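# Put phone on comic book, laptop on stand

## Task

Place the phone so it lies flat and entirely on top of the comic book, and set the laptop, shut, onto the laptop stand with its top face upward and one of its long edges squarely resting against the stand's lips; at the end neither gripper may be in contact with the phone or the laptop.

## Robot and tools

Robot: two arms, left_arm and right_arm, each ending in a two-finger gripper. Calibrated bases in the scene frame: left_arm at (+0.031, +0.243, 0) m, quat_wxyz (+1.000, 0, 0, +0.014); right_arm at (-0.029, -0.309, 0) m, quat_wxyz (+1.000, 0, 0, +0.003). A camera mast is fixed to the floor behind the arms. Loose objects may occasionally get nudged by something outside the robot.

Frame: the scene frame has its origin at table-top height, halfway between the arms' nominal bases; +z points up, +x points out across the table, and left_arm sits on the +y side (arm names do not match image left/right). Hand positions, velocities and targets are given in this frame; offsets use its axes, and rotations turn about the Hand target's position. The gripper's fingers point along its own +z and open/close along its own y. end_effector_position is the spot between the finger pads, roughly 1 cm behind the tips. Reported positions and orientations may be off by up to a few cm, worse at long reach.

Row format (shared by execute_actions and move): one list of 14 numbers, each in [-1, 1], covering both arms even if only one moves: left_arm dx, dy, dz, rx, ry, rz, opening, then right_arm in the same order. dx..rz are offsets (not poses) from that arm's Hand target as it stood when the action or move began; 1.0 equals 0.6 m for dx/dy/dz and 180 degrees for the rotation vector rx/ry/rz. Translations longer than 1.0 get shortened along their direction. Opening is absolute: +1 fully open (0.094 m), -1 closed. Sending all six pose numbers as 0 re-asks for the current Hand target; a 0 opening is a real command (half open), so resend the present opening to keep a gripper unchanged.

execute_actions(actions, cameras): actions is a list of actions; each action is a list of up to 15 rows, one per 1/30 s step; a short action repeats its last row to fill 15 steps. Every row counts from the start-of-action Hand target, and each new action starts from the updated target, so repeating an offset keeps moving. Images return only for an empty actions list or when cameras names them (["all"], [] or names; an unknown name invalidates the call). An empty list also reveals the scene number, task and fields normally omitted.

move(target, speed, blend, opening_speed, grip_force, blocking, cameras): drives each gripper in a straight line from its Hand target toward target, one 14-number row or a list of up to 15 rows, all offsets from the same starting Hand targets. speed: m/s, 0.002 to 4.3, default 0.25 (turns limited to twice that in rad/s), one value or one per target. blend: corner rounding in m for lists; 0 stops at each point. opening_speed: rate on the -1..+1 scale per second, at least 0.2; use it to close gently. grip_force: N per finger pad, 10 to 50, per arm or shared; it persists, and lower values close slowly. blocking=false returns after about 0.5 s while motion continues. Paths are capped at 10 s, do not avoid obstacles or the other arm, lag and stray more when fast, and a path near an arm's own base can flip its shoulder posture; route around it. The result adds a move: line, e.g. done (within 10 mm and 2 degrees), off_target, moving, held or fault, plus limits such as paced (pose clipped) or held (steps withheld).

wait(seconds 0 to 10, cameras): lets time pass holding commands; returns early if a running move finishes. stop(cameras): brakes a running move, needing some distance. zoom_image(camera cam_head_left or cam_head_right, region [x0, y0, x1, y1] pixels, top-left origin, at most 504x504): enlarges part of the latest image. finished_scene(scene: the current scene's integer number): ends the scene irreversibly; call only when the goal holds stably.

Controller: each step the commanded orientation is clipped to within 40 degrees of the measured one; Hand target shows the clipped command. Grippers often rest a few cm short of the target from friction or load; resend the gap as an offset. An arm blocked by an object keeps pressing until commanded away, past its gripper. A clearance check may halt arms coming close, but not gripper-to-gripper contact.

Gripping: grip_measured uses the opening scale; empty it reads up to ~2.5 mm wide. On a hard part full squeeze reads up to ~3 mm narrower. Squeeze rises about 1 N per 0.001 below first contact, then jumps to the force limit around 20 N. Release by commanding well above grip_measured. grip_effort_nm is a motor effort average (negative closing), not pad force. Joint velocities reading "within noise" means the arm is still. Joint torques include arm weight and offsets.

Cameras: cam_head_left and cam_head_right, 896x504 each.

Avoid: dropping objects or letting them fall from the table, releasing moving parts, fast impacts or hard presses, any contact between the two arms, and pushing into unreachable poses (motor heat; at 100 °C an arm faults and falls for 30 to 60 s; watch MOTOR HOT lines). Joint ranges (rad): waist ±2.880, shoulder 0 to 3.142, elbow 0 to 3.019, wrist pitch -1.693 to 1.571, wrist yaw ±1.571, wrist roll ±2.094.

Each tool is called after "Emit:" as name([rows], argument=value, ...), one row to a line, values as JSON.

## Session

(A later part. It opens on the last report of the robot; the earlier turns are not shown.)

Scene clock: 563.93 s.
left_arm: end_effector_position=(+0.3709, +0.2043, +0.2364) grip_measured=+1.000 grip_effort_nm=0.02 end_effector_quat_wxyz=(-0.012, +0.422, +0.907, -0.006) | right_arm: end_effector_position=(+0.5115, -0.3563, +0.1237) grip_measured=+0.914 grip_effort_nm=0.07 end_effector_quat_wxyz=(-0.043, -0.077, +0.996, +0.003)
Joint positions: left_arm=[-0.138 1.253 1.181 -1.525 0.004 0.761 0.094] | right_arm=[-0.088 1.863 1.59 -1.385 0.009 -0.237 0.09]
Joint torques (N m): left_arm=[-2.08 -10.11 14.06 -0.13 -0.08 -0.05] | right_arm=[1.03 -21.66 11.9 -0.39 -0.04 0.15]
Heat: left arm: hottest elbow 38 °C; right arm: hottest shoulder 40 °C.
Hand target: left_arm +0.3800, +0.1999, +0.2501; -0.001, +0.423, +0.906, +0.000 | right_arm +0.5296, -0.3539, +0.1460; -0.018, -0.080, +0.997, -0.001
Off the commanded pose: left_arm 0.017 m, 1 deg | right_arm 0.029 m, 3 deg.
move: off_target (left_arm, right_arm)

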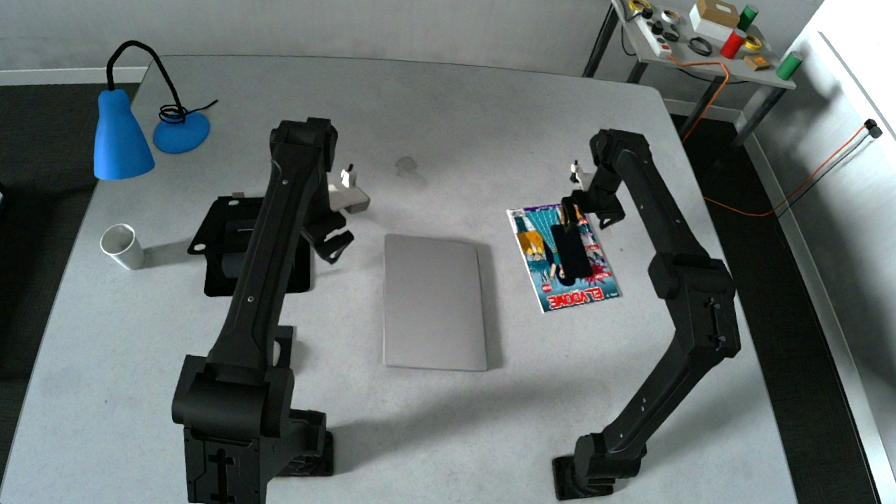

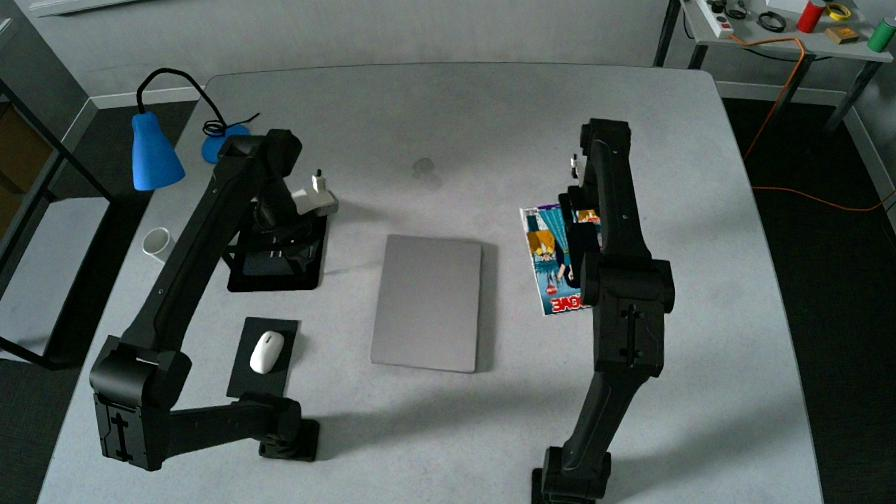

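Emit:
zoom_image(camera="cam_head_left", region=[555, 185, 630, 240])

Emit:
zoom_image(camera="cam_head_right", region=[545, 170, 625, 260])

Emit:
zoom_image(camera="cam_head_left", region=[220, 310, 310, 410])

Emit:
zoom_image(camera="cam_head_right", region=[220, 310, 310, 410])

Scaled by 6.720.

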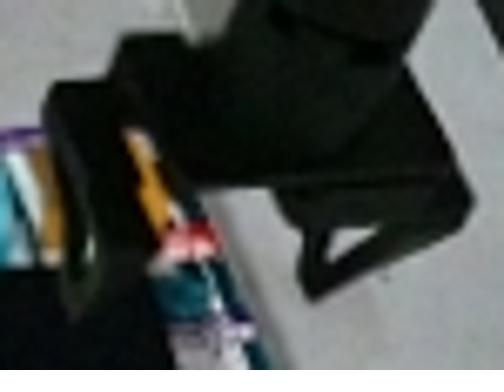

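Scaled by 5.600.

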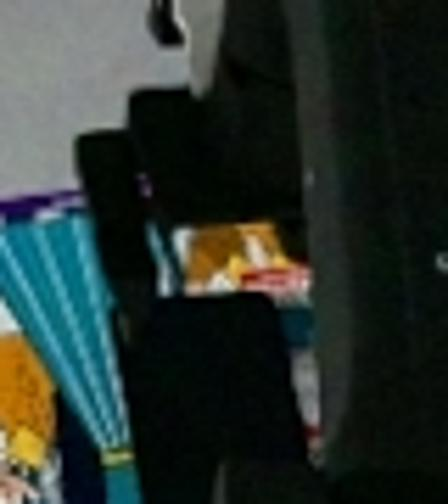

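Scaled by 5.040.

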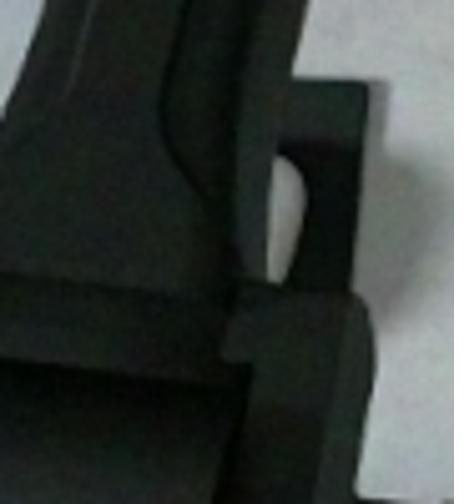

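Scaled by 5.040.

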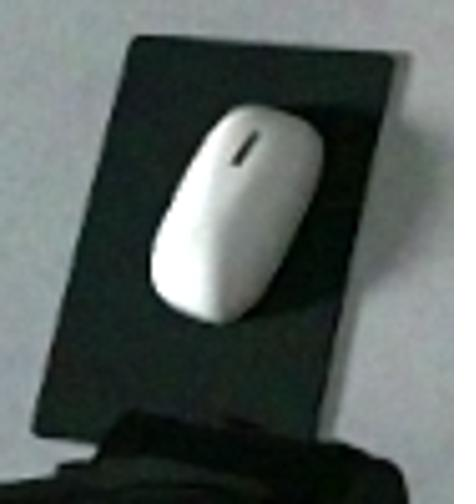

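Emit:
execute_actions(actions=[])

Scene clock: 752.33 s.
left_arm: end_effector_position=(+0.3709, +0.2043, +0.2364) grip_measured=+1.000 grip_effort_nm=0.02 end_effector_quat_wxyz=(-0.012, +0.422, +0.907, -0.006) | right_arm: end_effector_position=(+0.5115, -0.3563, +0.1237) grip_measured=+0.914 grip_effort_nm=0.07 end_effector_quat_wxyz=(-0.043, -0.077, +0.996, +0.003)
Joint positions: left_arm=[-0.138 1.253 1.181 -1.525 0.004 0.761 0.094] | right_arm=[-0.088 1.863 1.59 -1.385 0.009 -0.237 0.09]
Joint velocities: within noise
Joint torques (N m): left_arm=[-2.55 -9.41 14.12 -0.02 -0.1 -0.08] | right_arm=[0.97 -21.48 11.92 -0.38 -0.04 0.15]
Motor temperatures (°C): left_arm=[23 27 40 24 26 23 26] | right_arm=[26 42 50 25 24 23 25]
Heat: left arm: hottest elbow 40 °C; right arm: hottest elbow 50 °C.
Hand target: left_arm +0.3800, +0.1999, +0.2501; -0.001, +0.423, +0.906, +0.000 | right_arm +0.5297, -0.3539, +0.1460; -0.018, -0.080, +0.997, -0.001
Tool commands: left_gripper/opening=+1.0 right_gripper/opening=+0.915
Off the commanded pose: left_arm 0.017 m, 1 deg | right_arm 0.029 m, 3 deg.

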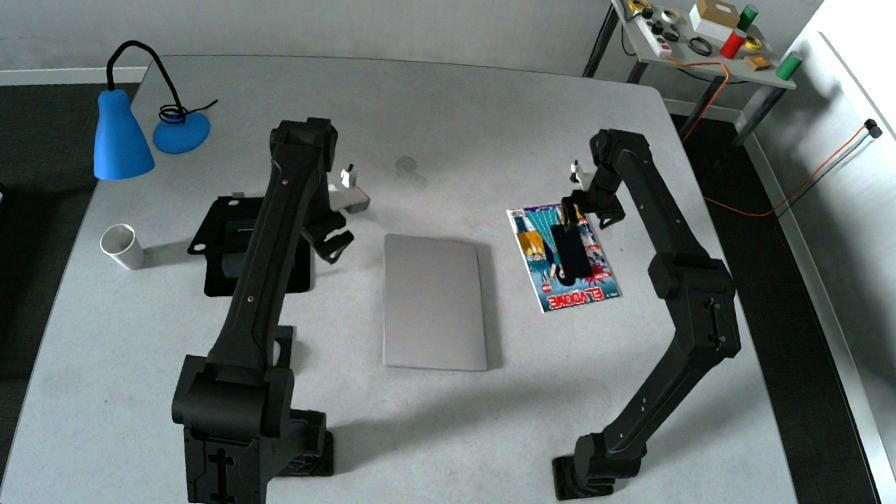

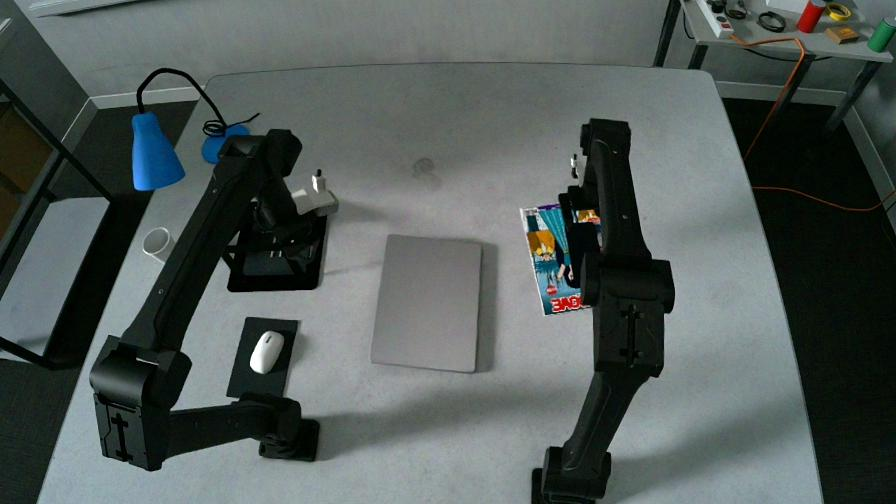

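Emit:
zoom_image(camera="cam_head_left", region=[370, 340, 500, 385])

Emit:
zoom_image(camera="cam_head_right", region=[210, 225, 400, 415])

Scaled by 3.877.

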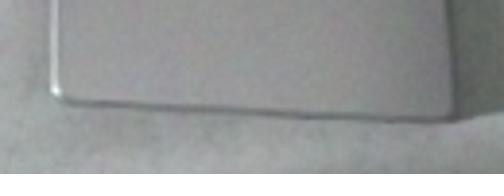

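Scaled by 2.653.

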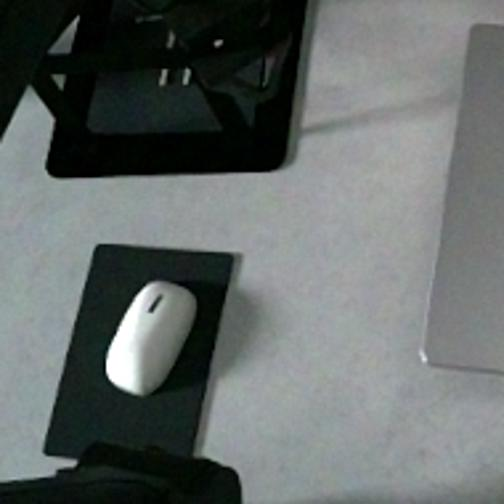

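Emit:
move([
  [-0.230, 0.2617, -0.0833, 0, 0, 0.278, 1, 0, 0, 0.1667, 0, 0, 0, 0.915],
  [-0.230, 0.2617, -0.1333, 0, 0, 0.278, 1, -0.2412, 0.2565, 0.10, 0, 0, -0.067, -0.97],
], speed=0.25, blend=[0.04, 0], cameras=["all"])

Scene clock: 984.67 s.
left_arm: end_effector_position=(+0.2439, +0.3537, +0.1733) grip_measured=+1.000 grip_effort_nm=0.02 end_effector_quat_wxyz=(-0.003, +0.010, +1.000, -0.002) | right_arm: end_effector_position=(+0.3882, -0.2021, +0.2050) grip_measured=-0.968 grip_effort_nm=-0.08 end_effector_quat_wxyz=(-0.025, +0.025, +0.999, +0.001)
Joint positions: left_arm=[0.454 0.973 0.814 -1.418 0.001 0.502 0.094] | right_arm=[0.242 1.506 1.348 -1.46 -0.015 0.296 0.002]
Joint torques (N m): left_arm=[-0.56 -5.3 9.39 0.79 0.02 0] | right_arm=[0.97 -16.44 7.17 0.42 0.11 0.22]
Heat: left arm: hottest elbow 41 °C; right arm: hottest elbow 52 °C.
Hand target: left_arm +0.2420, +0.3570, +0.1701; +0.000, +0.000, +1.000, +0.000 | right_arm +0.3849, -0.2000, +0.2061; -0.018, +0.025, +1.000, +0.001
Off the commanded pose: left_arm 0.005 m, 1 deg | right_arm 0.004 m, 1 deg.
move: done

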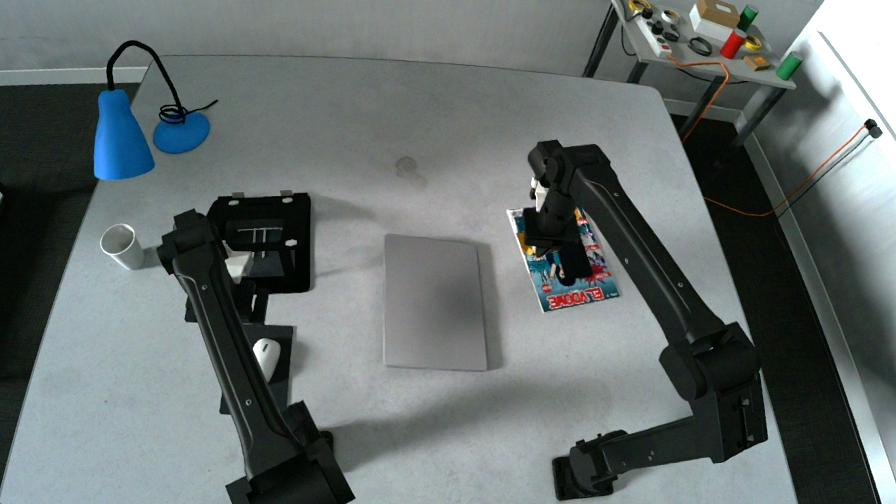

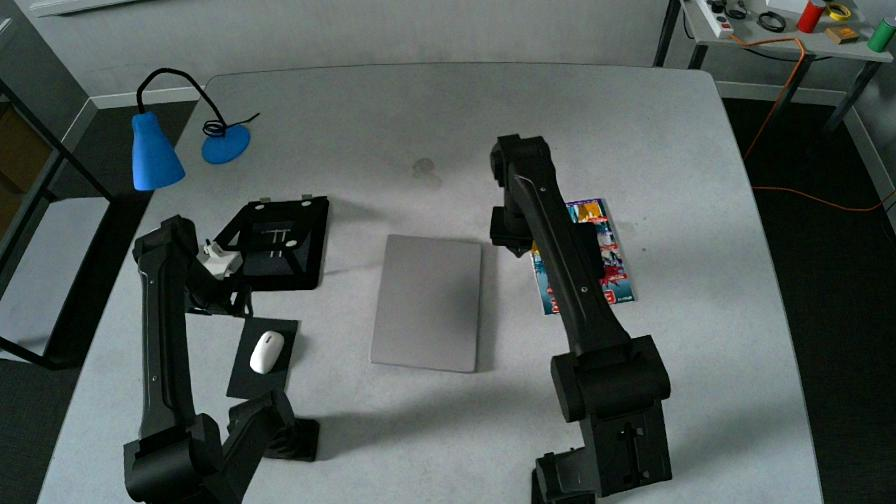

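Emit:
move(target=[0, 0, -0.1667, 0, 0, 0, 1, 0, 0, 0, 0, 0, 0, -0.97], speed=0.2, cameras=["cam_head_right"])

Emit:
zoom_image(camera="cam_head_right", region=[180, 270, 340, 400])

Scene clock: 990.00 s.
left_arm: end_effector_position=(+0.2442, +0.3538, +0.0749) grip_measured=+1.000 grip_effort_nm=0.02 end_effector_quat_wxyz=(+0.002, +0.010, +1.000, +0.000) | right_arm: end_effector_position=(+0.3882, -0.2021, +0.2050) grip_measured=-0.969 grip_effort_nm=-0.08 end_effector_quat_wxyz=(-0.025, +0.025, +0.999, +0.001)
Joint positions: left_arm=[0.454 1.068 0.6 -1.1 0.001 0.502 0.094] | right_arm=[0.242 1.506 1.348 -1.46 -0.015 0.296 0.001]
Joint torques (N m): left_arm=[-0.5 -5.36 8.54 0.69 -0.01 -0.04] | right_arm=[1.08 -16.5 7.16 0.42 0.11 0.22]
Heat: left arm: hottest elbow 41 °C; right arm: hottest elbow 50 °C.
Hand target: left_arm +0.2420, +0.3570, +0.0700; -0.001, +0.000, +1.000, -0.001 | right_arm +0.3849, -0.2000, +0.2061; -0.018, +0.025, +1.000, +0.001
Off the commanded pose: left_arm 0.006 m, 1 deg | right_arm 0.004 m, 1 deg.
move: done
Images, in order (width x height): cam_head_right 896x504.

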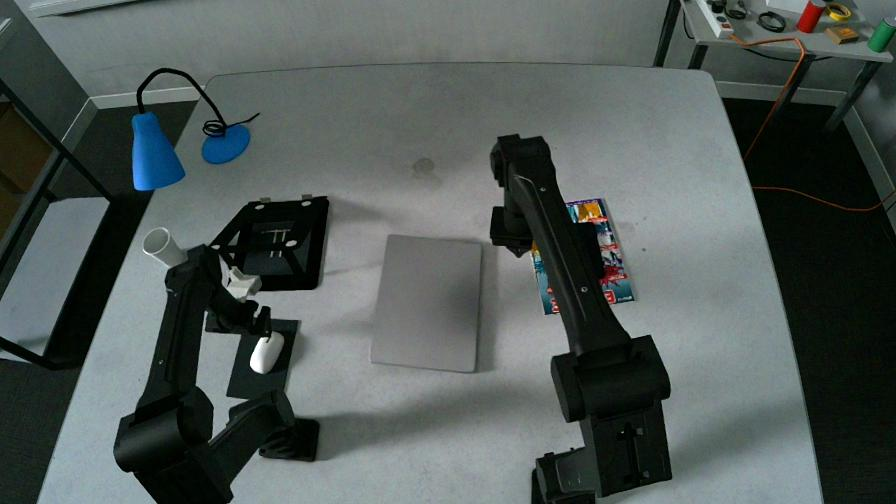

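Scaled by 3.150.

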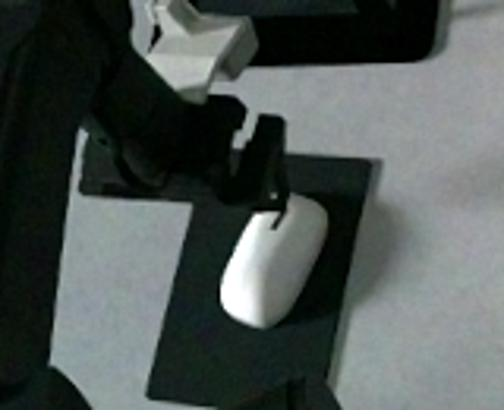

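Emit:
wait(seconds=0, cameras=["all"])

Emit:
zoom_image(camera="cam_head_left", region=[190, 280, 350, 410])

Scene clock: 1001.60 s.
left_arm: end_effector_position=(+0.2442, +0.3538, +0.0749) grip_measured=+1.000 grip_effort_nm=0.02 end_effector_quat_wxyz=(+0.002, +0.010, +1.000, +0.000) | right_arm: end_effector_position=(+0.3882, -0.2021, +0.2050) grip_measured=-0.969 grip_effort_nm=-0.08 end_effector_quat_wxyz=(-0.025, +0.025, +0.999, +0.001)
Joint positions: left_arm=[0.454 1.068 0.6 -1.1 0.001 0.502 0.094] | right_arm=[0.242 1.506 1.348 -1.46 -0.015 0.296 0.001]
Joint torques (N m): left_arm=[-0.97 -4.89 8.72 1.06 -0.07 -0.08] | right_arm=[1.08 -16.5 7.16 0.43 0.11 0.22]
Heat: left arm: hottest elbow 41 °C; right arm: hottest elbow 47 °C.
Hand target: left_arm +0.2419, +0.3570, +0.0700; -0.001, +0.000, +1.000, -0.001 | right_arm +0.3849, -0.2000, +0.2061; -0.018, +0.025, +1.000, +0.001
Tool commands: left_gripper/opening=+1.0 right_gripper/opening=-0.97
Off the commanded pose: left_arm 0.006 m, 1 deg | right_arm 0.004 m, 1 deg.

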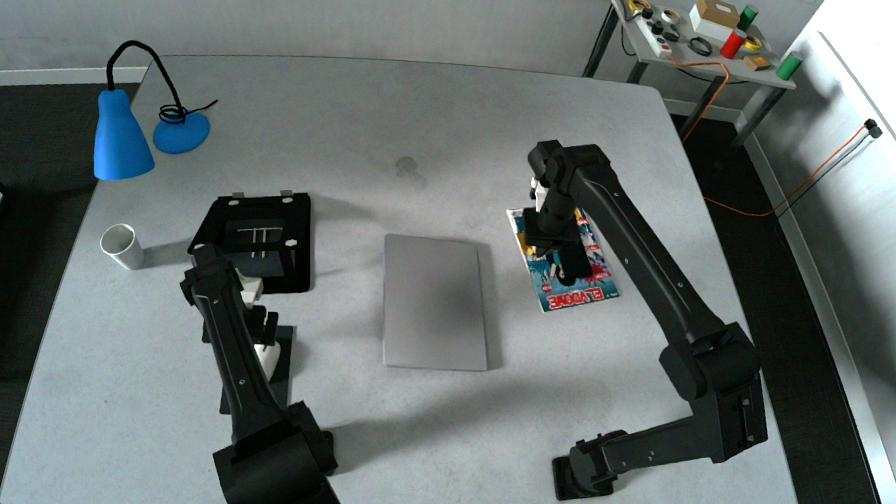

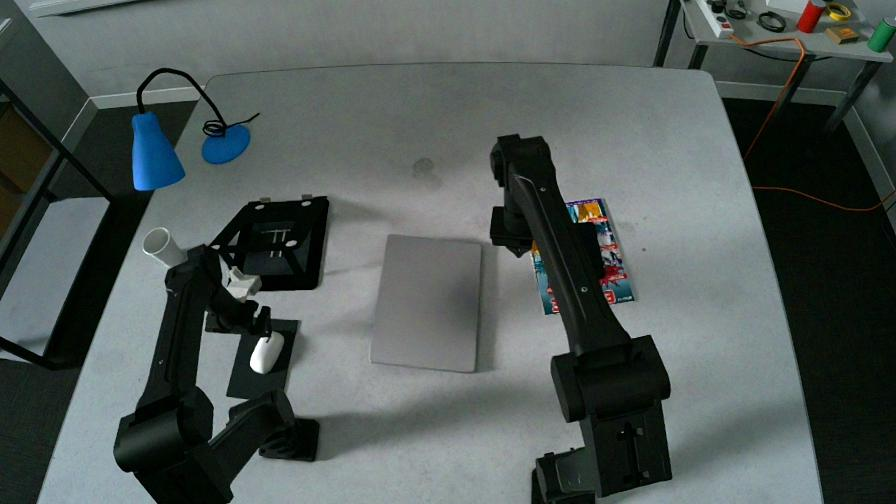

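Scaled by 3.150.

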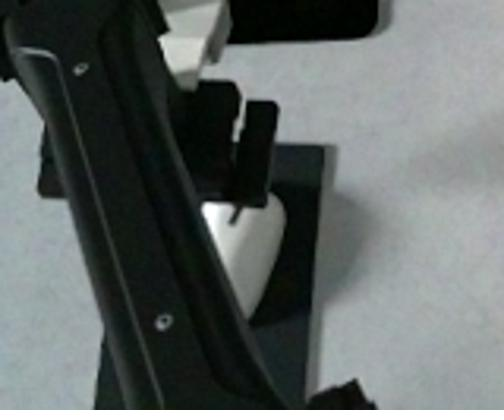

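Emit:
move([
  [0, -0.0583, 0, 0, 0, 0, 1, 0, 0, 0, 0, 0, 0, -0.97],
  [0, -0.0583, -0.0867, 0, 0, 0, 1, 0, 0, 0, 0, 0, 0, -0.97],
], speed=0.12, blend=[0.005, 0], cameras=["all"])

Emit:
zoom_image(camera="cam_head_right", region=[200, 290, 340, 400])

Scene clock: 1011.23 s.
left_arm: end_effector_position=(+0.2423, +0.3257, +0.0227) grip_measured=+1.000 grip_effort_nm=0.02 end_effector_quat_wxyz=(+0.002, -0.003, +1.000, +0.000) | right_arm: end_effector_position=(+0.3882, -0.2021, +0.2050) grip_measured=-0.969 grip_effort_nm=-0.08 end_effector_quat_wxyz=(-0.025, +0.025, +0.999, +0.001)
Joint positions: left_arm=[0.348 1.132 0.481 -0.915 0.002 0.37 0.094] | right_arm=[0.242 1.506 1.348 -1.46 -0.015 0.296 0.001]
Joint torques (N m): left_arm=[-1.73 -4.72 7.68 0.77 -0.04 -0.02] | right_arm=[1.03 -16.5 7.17 0.4 0.11 0.23]
Heat: left arm: hottest elbow 41 °C; right arm: hottest elbow 46 °C.
Hand target: left_arm +0.2421, +0.3220, +0.0181; +0.000, +0.000, +1.000, -0.001 | right_arm +0.3849, -0.2000, +0.2061; -0.018, +0.025, +1.000, +0.001
Off the commanded pose: left_arm 0.006 m, 0 deg | right_arm 0.004 m, 1 deg.
move: done

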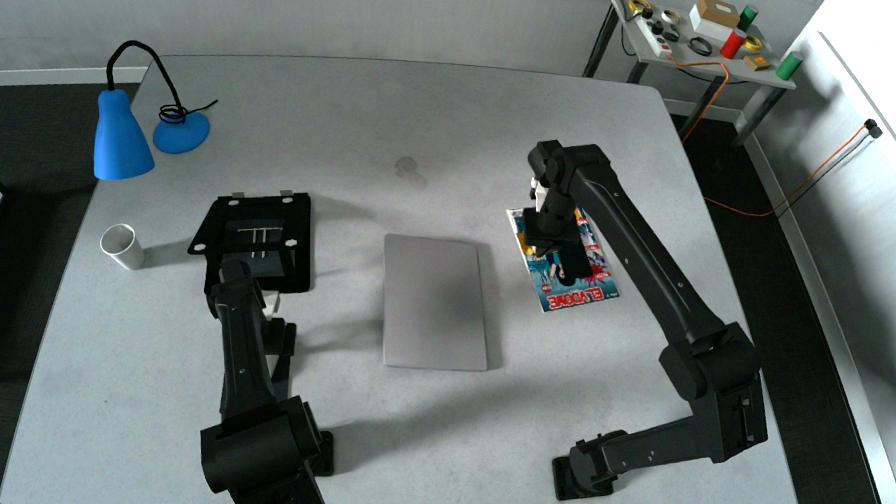

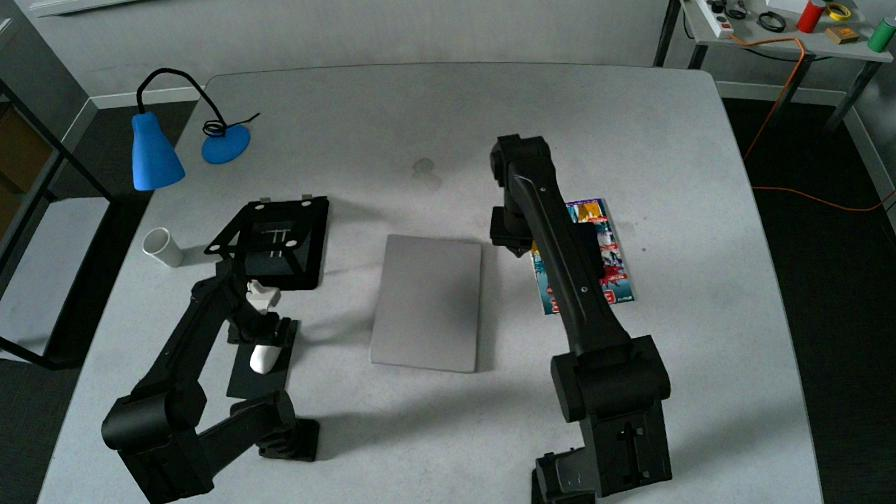

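Scaled by 3.600.

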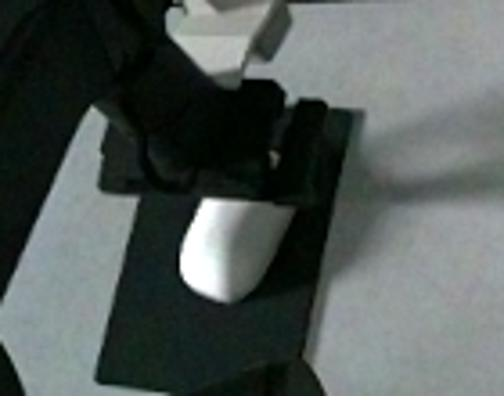

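Emit:
move([
  [0, 0, 0, 0, 0, 0, -0.1, 0, 0, 0, 0, 0, 0, -0.97],
  [0, 0, 0.1, 0, 0, 0, -0.1, 0, 0, 0, 0, 0, 0, -0.97],
  [0.0433, -0.305, 0.1, 0, 0, 0, -0.1, 0, 0, 0, 0, 0, 0, -0.97],
], speed=[0.15, 0.15, 0.2], blend=[0, 0.02, 0], opening_speed=0.9, cameras=["all"])

Emit:
zoom_image(camera="cam_head_right", region=[280, 240, 480, 400])

Emit:
zoom_image(camera="cam_head_left", region=[280, 240, 480, 400])

Scene clock: 1024.23 s.
left_arm: end_effector_position=(+0.2413, +0.1536, +0.0605) grip_measured=-0.098 grip_effort_nm=-0.08 end_effector_quat_wxyz=(-0.030, -0.003, +1.000, +0.009) | right_arm: end_effector_position=(+0.3882, -0.2021, +0.2050) grip_measured=-0.969 grip_effort_nm=-0.08 end_effector_quat_wxyz=(-0.025, +0.025, +0.999, +0.001)
Joint positions: left_arm=[-0.423 1.108 0.582 -1.107 0.006 -0.4 0.042] | right_arm=[0.242 1.506 1.348 -1.46 -0.015 0.296 0.001]
Joint torques (N m): left_arm=[-2.49 -5.3 14.69 0.49 -0.12 -0.14] | right_arm=[0.97 -16.38 7.19 0.43 0.11 0.22]
Motor temperatures (°C): left_arm=[22 26 40 24 26 23 26] | right_arm=[26 41 44 25 24 23 25]
Heat: left arm: hottest elbow 40 °C; right arm: hottest elbow 44 °C.
Hand target: left_arm +0.2680, +0.1390, +0.0780; +0.000, +0.000, +1.000, -0.001 | right_arm +0.3849, -0.2000, +0.2061; -0.018, +0.025, +1.000, +0.001
Off the commanded pose: left_arm 0.035 m, 4 deg | right_arm 0.004 m, 1 deg.
move: off_target (left_arm)

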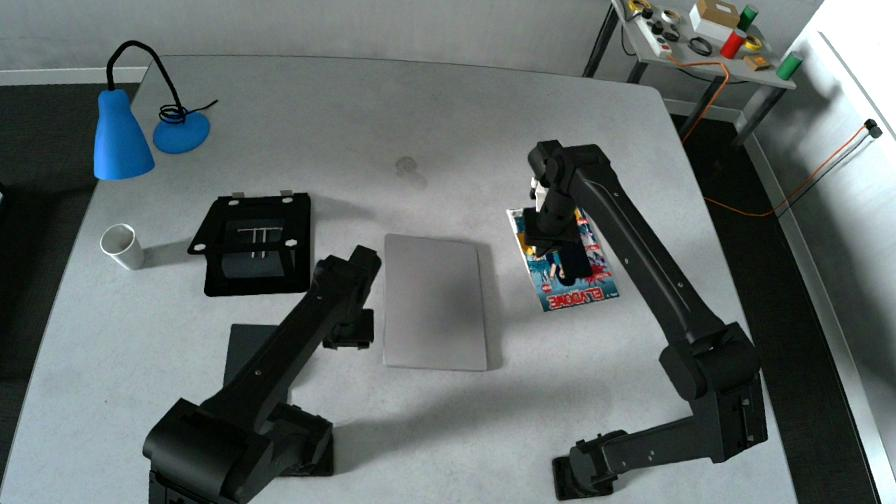

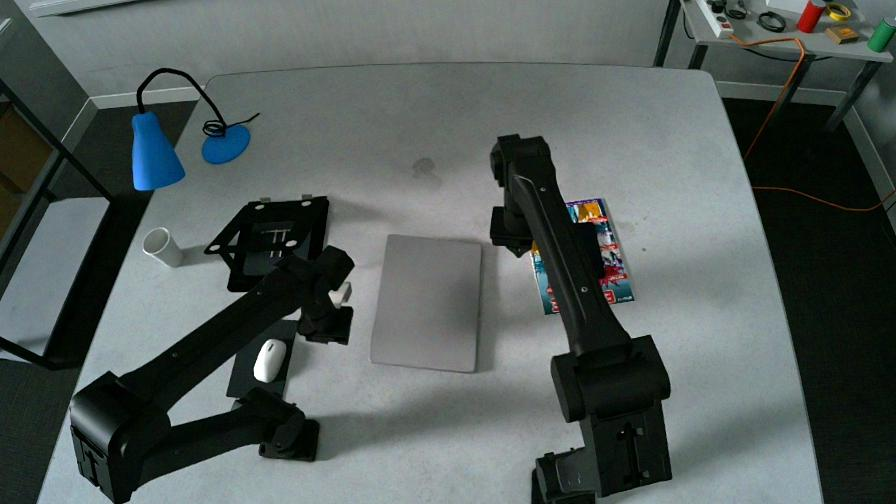

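Scaled by 2.520.

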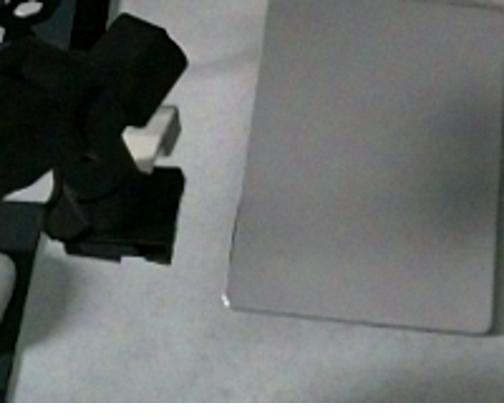

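Scaled by 2.520.

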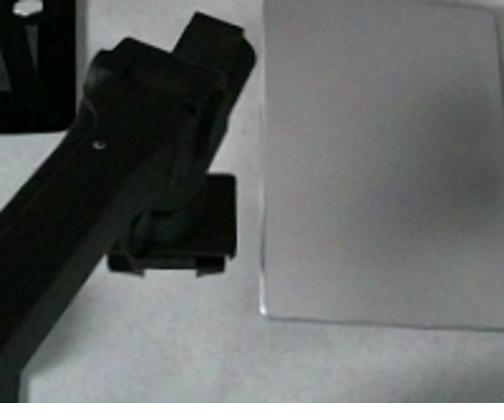

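Emit:
move([
  [-0.09, 0.275, 0.09, 0, 0, 0, 1, 0, 0, 0, 0, 0, 0, -0.97],
  [-0.09, 0.275, 0.0, 0, 0, 0, 1, 0, 0, 0, 0, 0, 0, -0.97],
], speed=0.2, blend=[0.03, 0], cameras=["cam_head_right"])

Emit:
zoom_image(camera="cam_head_right", region=[200, 290, 340, 400])

Scene clock: 1048.77 s.
left_arm: end_effector_position=(+0.2147, +0.3017, +0.0824) grip_measured=+0.998 grip_effort_nm=0.13 end_effector_quat_wxyz=(+0.001, +0.003, +1.000, +0.002) | right_arm: end_effector_position=(+0.3882, -0.2021, +0.2050) grip_measured=-0.969 grip_effort_nm=-0.08 end_effector_quat_wxyz=(-0.025, +0.025, +0.999, +0.001)
Joint positions: left_arm=[0.282 0.889 0.522 -1.201 -0.003 0.316 0.094] | right_arm=[0.242 1.506 1.348 -1.46 -0.015 0.296 0.001]
Joint torques (N m): left_arm=[-0.67 -3.43 9.22 0.81 0.08 0.08] | right_arm=[1.14 -16.5 7.15 0.42 0.11 0.21]
Heat: left arm: hottest elbow 42 °C; right arm: hottest elbow 42 °C.
Hand target: left_arm +0.2139, +0.3040, +0.0780; -0.001, +0.000, +1.000, -0.001 | right_arm +0.3849, -0.2000, +0.2061; -0.018, +0.025, +1.000, +0.001
Off the commanded pose: left_arm 0.005 m, 0 deg | right_arm 0.004 m, 1 deg.
move: done; blend cut to 0.027 m at target 1
Images, in order (width x height): cam_head_right 896x504.

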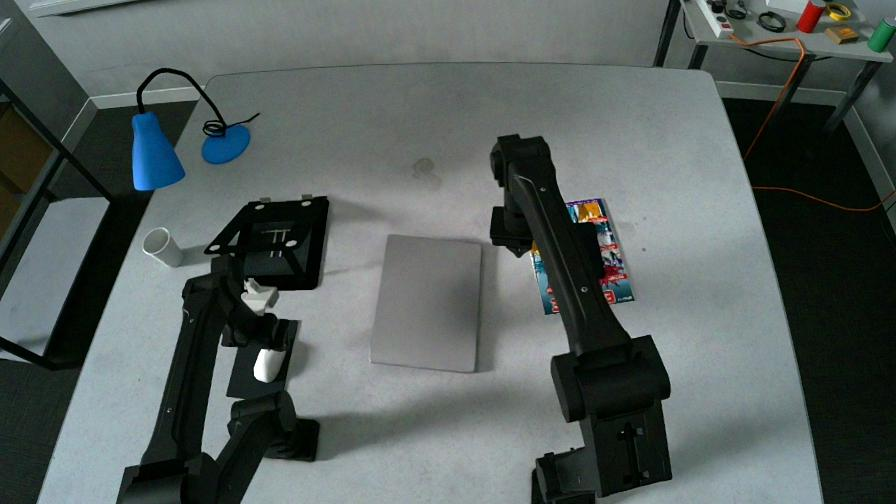

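Scaled by 3.600.

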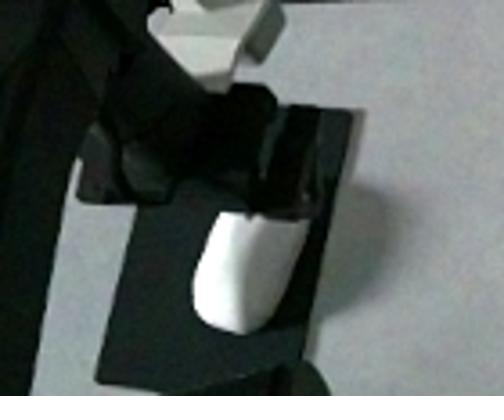

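Emit:
move([
  [0, -0.01, -0.1067, 0, 0, 0, 1, 0, 0, 0, 0, 0, 0, -0.97],
  [0, -0.01, -0.1067, 0, 0, 0, -0.05, 0, 0, 0, 0, 0, 0, -0.97],
], speed=0.15, opening_speed=0.7, cameras=["cam_head_right"])

Emit:
zoom_image(camera="cam_head_right", region=[200, 290, 340, 400])

Scene clock: 1057.33 s.
left_arm: end_effector_position=(+0.2156, +0.3015, +0.0189) grip_measured=+0.223 grip_effort_nm=-0.99 end_effector_quat_wxyz=(+0.003, -0.002, +1.000, +0.002) | right_arm: end_effector_position=(+0.3882, -0.2021, +0.2050) grip_measured=-0.969 grip_effort_nm=-0.08 end_effector_quat_wxyz=(-0.025, +0.025, +0.999, +0.001)
Joint positions: left_arm=[0.28 1.02 0.4 -0.944 -0.002 0.305 0.057] | right_arm=[0.242 1.506 1.348 -1.46 -0.015 0.296 0.001]
Joint torques (N m): left_arm=[-1.85 -3.66 7.69 0.58 0.07 -0.08] | right_arm=[1.14 -16.44 7.16 0.43 0.11 0.22]
Heat: left arm: hottest elbow 41 °C; right arm: hottest elbow 42 °C.
Hand target: left_arm +0.2139, +0.2979, +0.0140; -0.001, +0.000, +1.000, -0.001 | right_arm +0.3849, -0.2000, +0.2061; -0.018, +0.025, +1.000, +0.001
Off the commanded pose: left_arm 0.006 m, 1 deg | right_arm 0.004 m, 1 deg.
move: done
Images, in order (width x height): cam_head_right 896x504.

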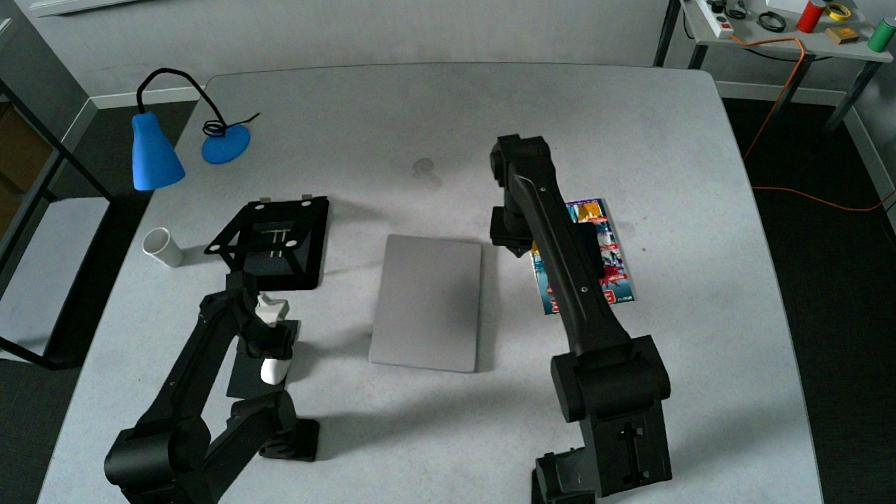

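Scaled by 3.600.

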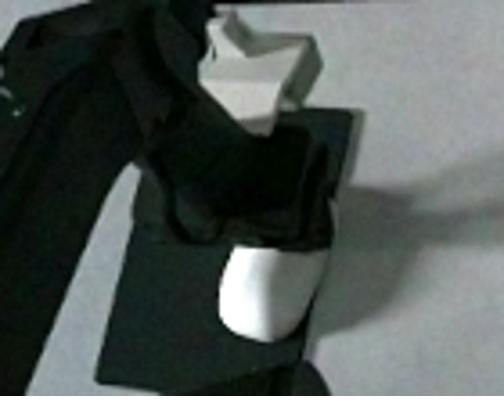

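Emit:
move([
  [0, 0, 0.1167, 0, 0, 0, -0.05, 0, 0, 0, 0, 0, 0, -0.97],
  [0.135, -0.2717, 0.1167, 0, 0, 0, -0.05, 0, 0, 0, 0, 0, 0, -0.97],
], speed=0.2, blend=[0.02, 0], cameras=["all"])

Emit:
zoom_image(camera="cam_head_right", region=[280, 240, 480, 400])

Emit:
zoom_image(camera="cam_head_left", region=[280, 240, 480, 400])

Scene clock: 1065.43 s.
left_arm: end_effector_position=(+0.2664, +0.1498, +0.0651) grip_measured=+0.222 grip_effort_nm=-1.01 end_effector_quat_wxyz=(-0.032, -0.003, +0.999, +0.010) | right_arm: end_effector_position=(+0.3882, -0.2021, +0.2050) grip_measured=-0.969 grip_effort_nm=-0.08 end_effector_quat_wxyz=(-0.025, +0.025, +0.999, +0.001)
Joint positions: left_arm=[-0.399 1.182 0.648 -1.104 0.005 -0.376 0.057] | right_arm=[0.242 1.506 1.348 -1.46 -0.015 0.296 0.001]
Joint torques (N m): left_arm=[-3.49 -6.71 15.09 0.46 -0.16 -0.05] | right_arm=[1.03 -16.44 7.15 0.44 0.11 0.22]
Heat: left arm: hottest elbow 41 °C; right arm: hottest elbow 42 °C.
Hand target: left_arm +0.2950, +0.1349, +0.0841; +0.000, +0.000, +1.000, -0.001 | right_arm +0.3849, -0.2000, +0.2061; -0.018, +0.025, +1.000, +0.001
Off the commanded pose: left_arm 0.037 m, 4 deg | right_arm 0.004 m, 1 deg.
move: off_target (left_arm)

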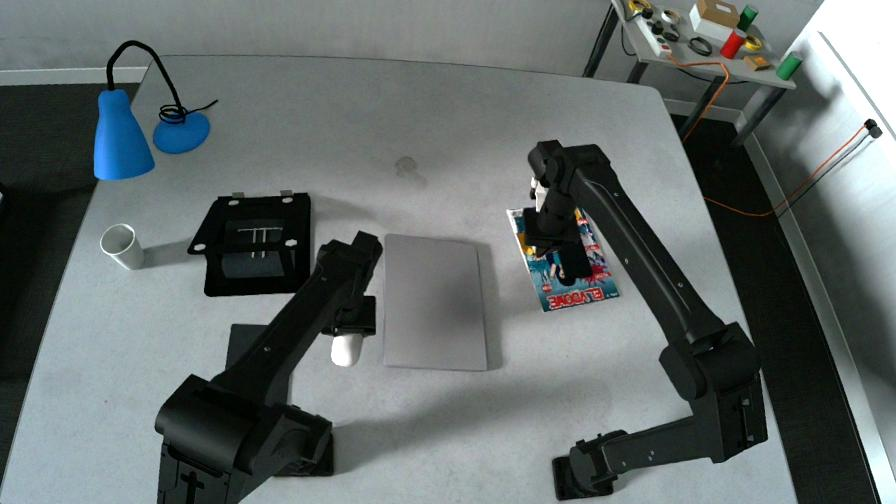

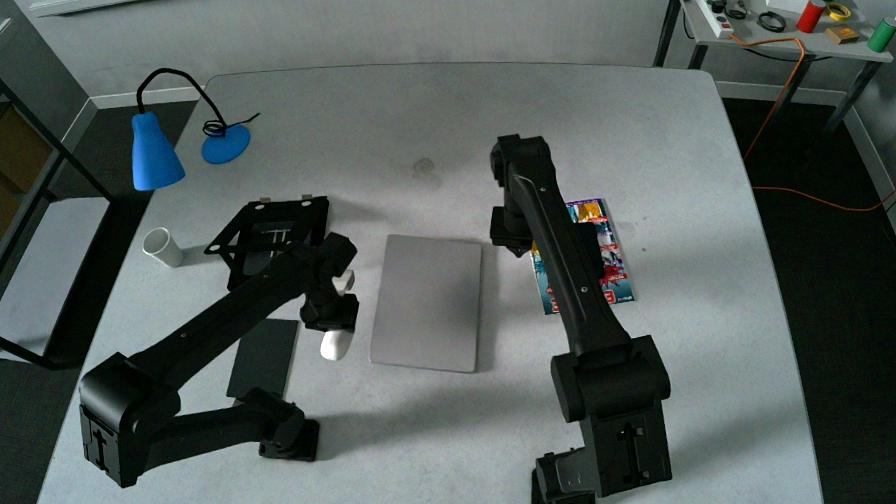

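Scaled by 2.520.

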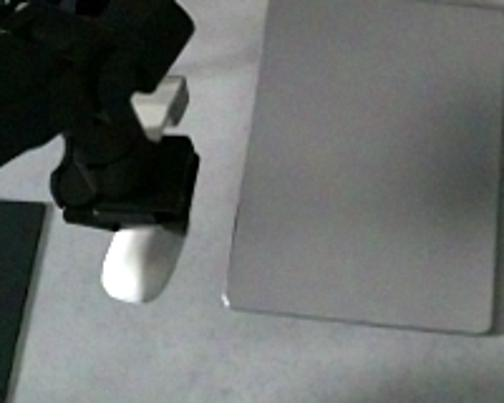

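Scaled by 2.520.

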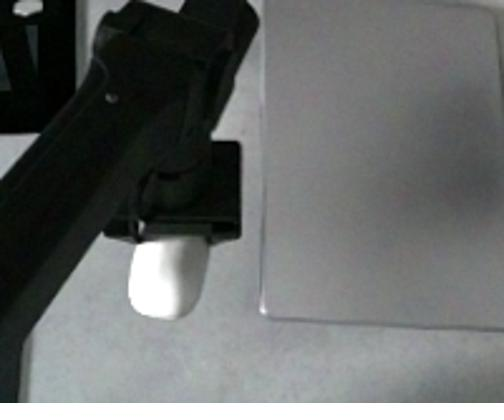

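Emit:
move([
  [-0.0167, -0.02, -0.1185, 0, 0, 0, -0.05, 0, 0, 0, 0, 0, 0, -0.97],
  [-0.0167, -0.02, -0.1185, 0, 0, 0, 0.42, 0, 0, 0, 0, 0, 0, -0.97],
], speed=0.12, opening_speed=0.5, cameras=["all"])

Emit:
zoom_image(camera="cam_head_right", region=[280, 240, 480, 400])

Emit:
zoom_image(camera="cam_head_left", region=[280, 240, 480, 400])

Scene clock: 1076.73 s.
left_arm: end_effector_position=(+0.2864, +0.1266, +0.0166) grip_measured=+0.417 grip_effort_nm=0.14 end_effector_quat_wxyz=(-0.001, -0.003, +1.000, -0.001) | right_arm: end_effector_position=(+0.3882, -0.2021, +0.2050) grip_measured=-0.969 grip_effort_nm=-0.08 end_effector_quat_wxyz=(-0.025, +0.025, +0.999, +0.001)
Joint positions: left_arm=[-0.452 1.315 0.603 -0.859 0.002 -0.43 0.067] | right_arm=[0.242 1.506 1.348 -1.46 -0.015 0.296 0.001]
Joint torques (N m): left_arm=[-2.55 -8.29 7.64 0.73 -0.05 -0.08] | right_arm=[1.08 -16.5 7.15 0.42 0.11 0.22]
Heat: left arm: hottest elbow 40 °C; right arm: hottest elbow 41 °C.
Hand target: left_arm +0.2849, +0.1229, +0.0129; -0.001, +0.000, +1.000, -0.001 | right_arm +0.3849, -0.2000, +0.2061; -0.018, +0.025, +1.000, +0.001
Off the commanded pose: left_arm 0.005 m, 0 deg | right_arm 0.004 m, 1 deg.
move: done

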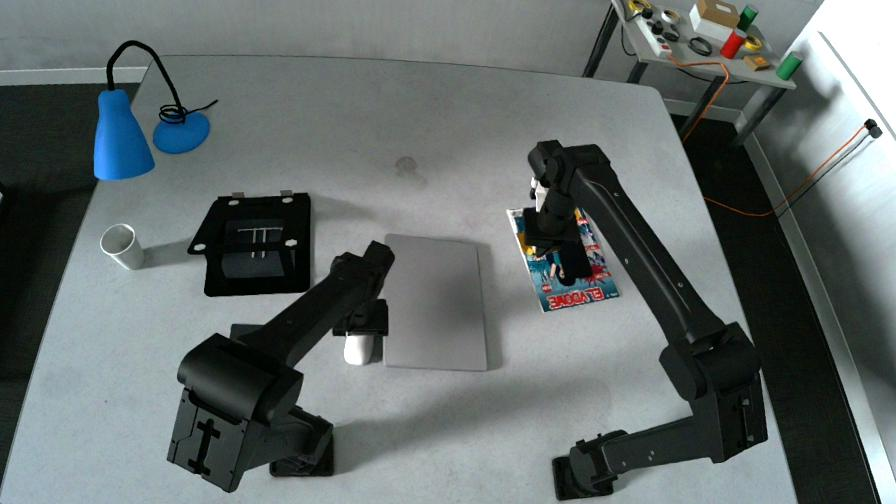

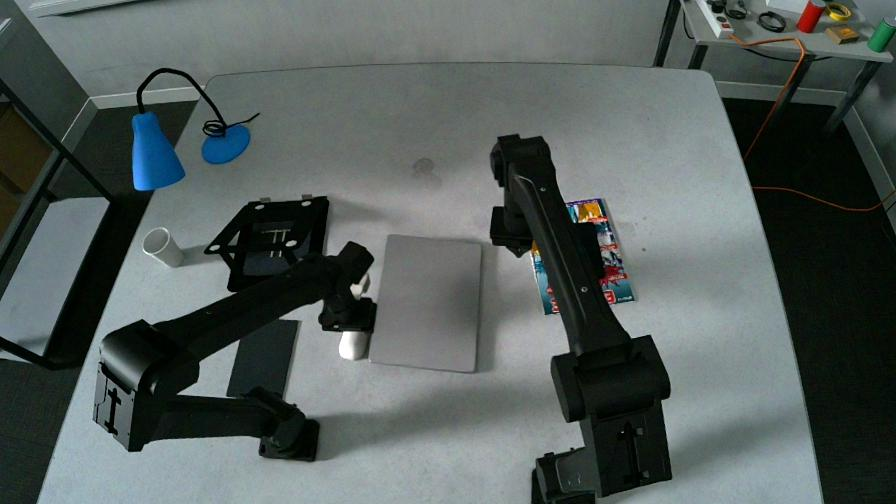

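Scaled by 2.520.

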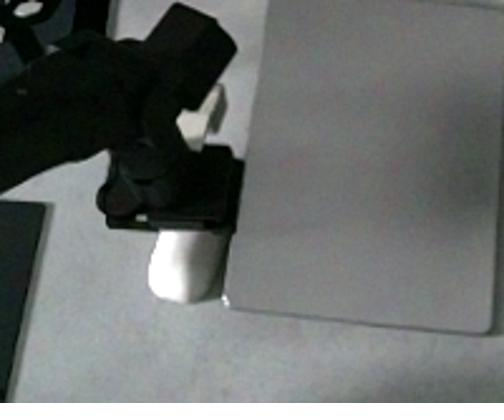

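Scaled by 2.520.

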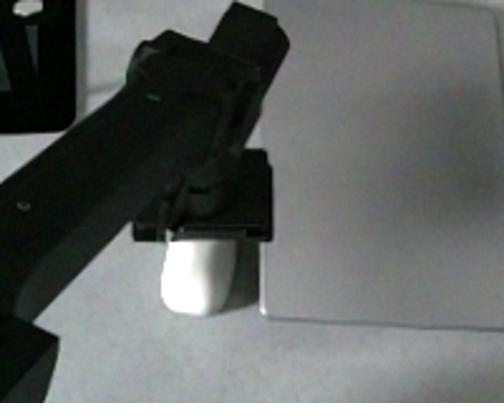

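Emit:
move([
  [0, 0, 0.18, 0, 0, 0, 0.42, 0, 0, 0, 0, 0, 0, -0.97],
  [0.1785, -0.096, 0.16, -0.111, 0, 0, 1, 0.0335, 0.0167, -0.1935, 0, 0, 0, -0.97],
], speed=0.2, blend=[0.02, 0], cameras=["all"])

Emit:
zoom_image(camera="cam_head_left", region=[340, 200, 540, 360])

Emit:
zoom_image(camera="cam_head_right", region=[340, 200, 540, 360])

Scene clock: 1096.20 s.
left_arm: end_effector_position=(+0.3601, +0.0719, +0.0901) grip_measured=+0.997 grip_effort_nm=0.13 end_effector_quat_wxyz=(-0.033, -0.004, +0.986, -0.161) | right_arm: end_effector_position=(+0.4075, -0.1949, +0.1013) grip_measured=-0.969 grip_effort_nm=-0.08 end_effector_quat_wxyz=(-0.011, +0.027, +1.000, +0.005)
Joint positions: left_arm=[-0.354 1.397 0.886 -1.017 0.329 -0.34 0.094] | right_arm=[0.247 1.617 1.195 -1.167 -0.015 0.307 0.001]
Joint torques (N m): left_arm=[-0.97 -10.34 15.05 0.73 0.31 0.14] | right_arm=[1.49 -14.92 6.99 0.49 0.11 0.22]
Heat: left arm: hottest elbow 39 °C; right arm: hottest elbow 41 °C.
Hand target: left_arm +0.3920, +0.0653, +0.1090; -0.001, +0.000, +0.985, -0.174 | right_arm +0.4050, -0.1899, +0.0900; -0.018, +0.025, +1.000, +0.001
Off the commanded pose: left_arm 0.038 m, 4 deg | right_arm 0.013 m, 1 deg.
move: off_target (left_arm, right_arm); target 2's new opening was sent with left_arm's hand 0.038 m and 4 deg from that target

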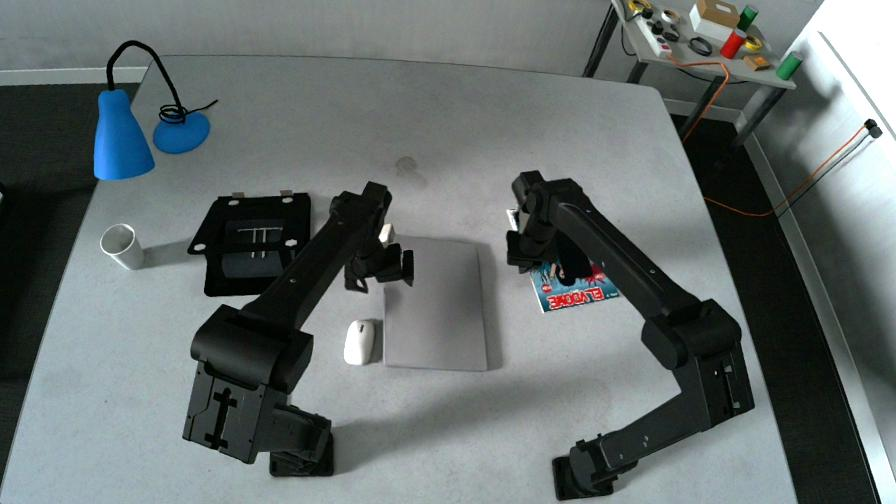

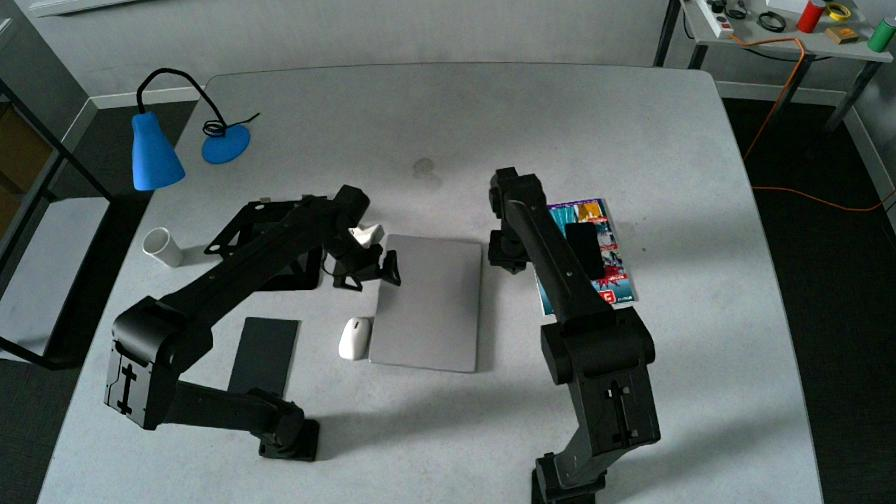

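Scaled by 2.520.

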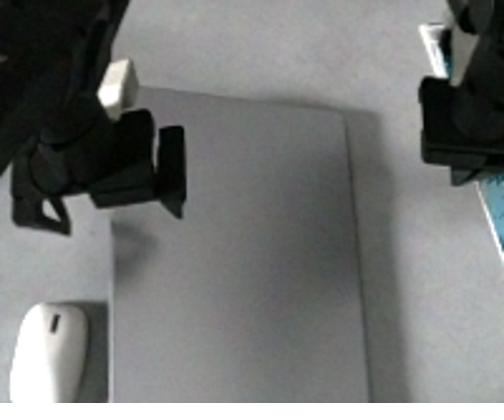

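Scaled by 2.520.

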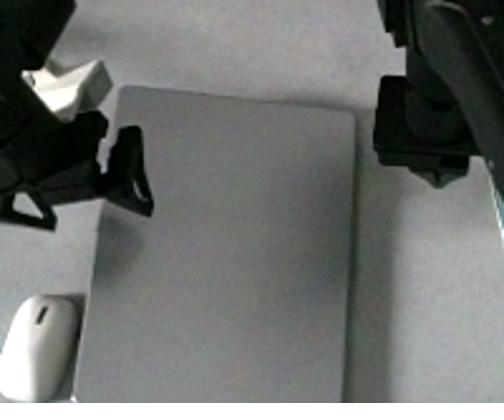

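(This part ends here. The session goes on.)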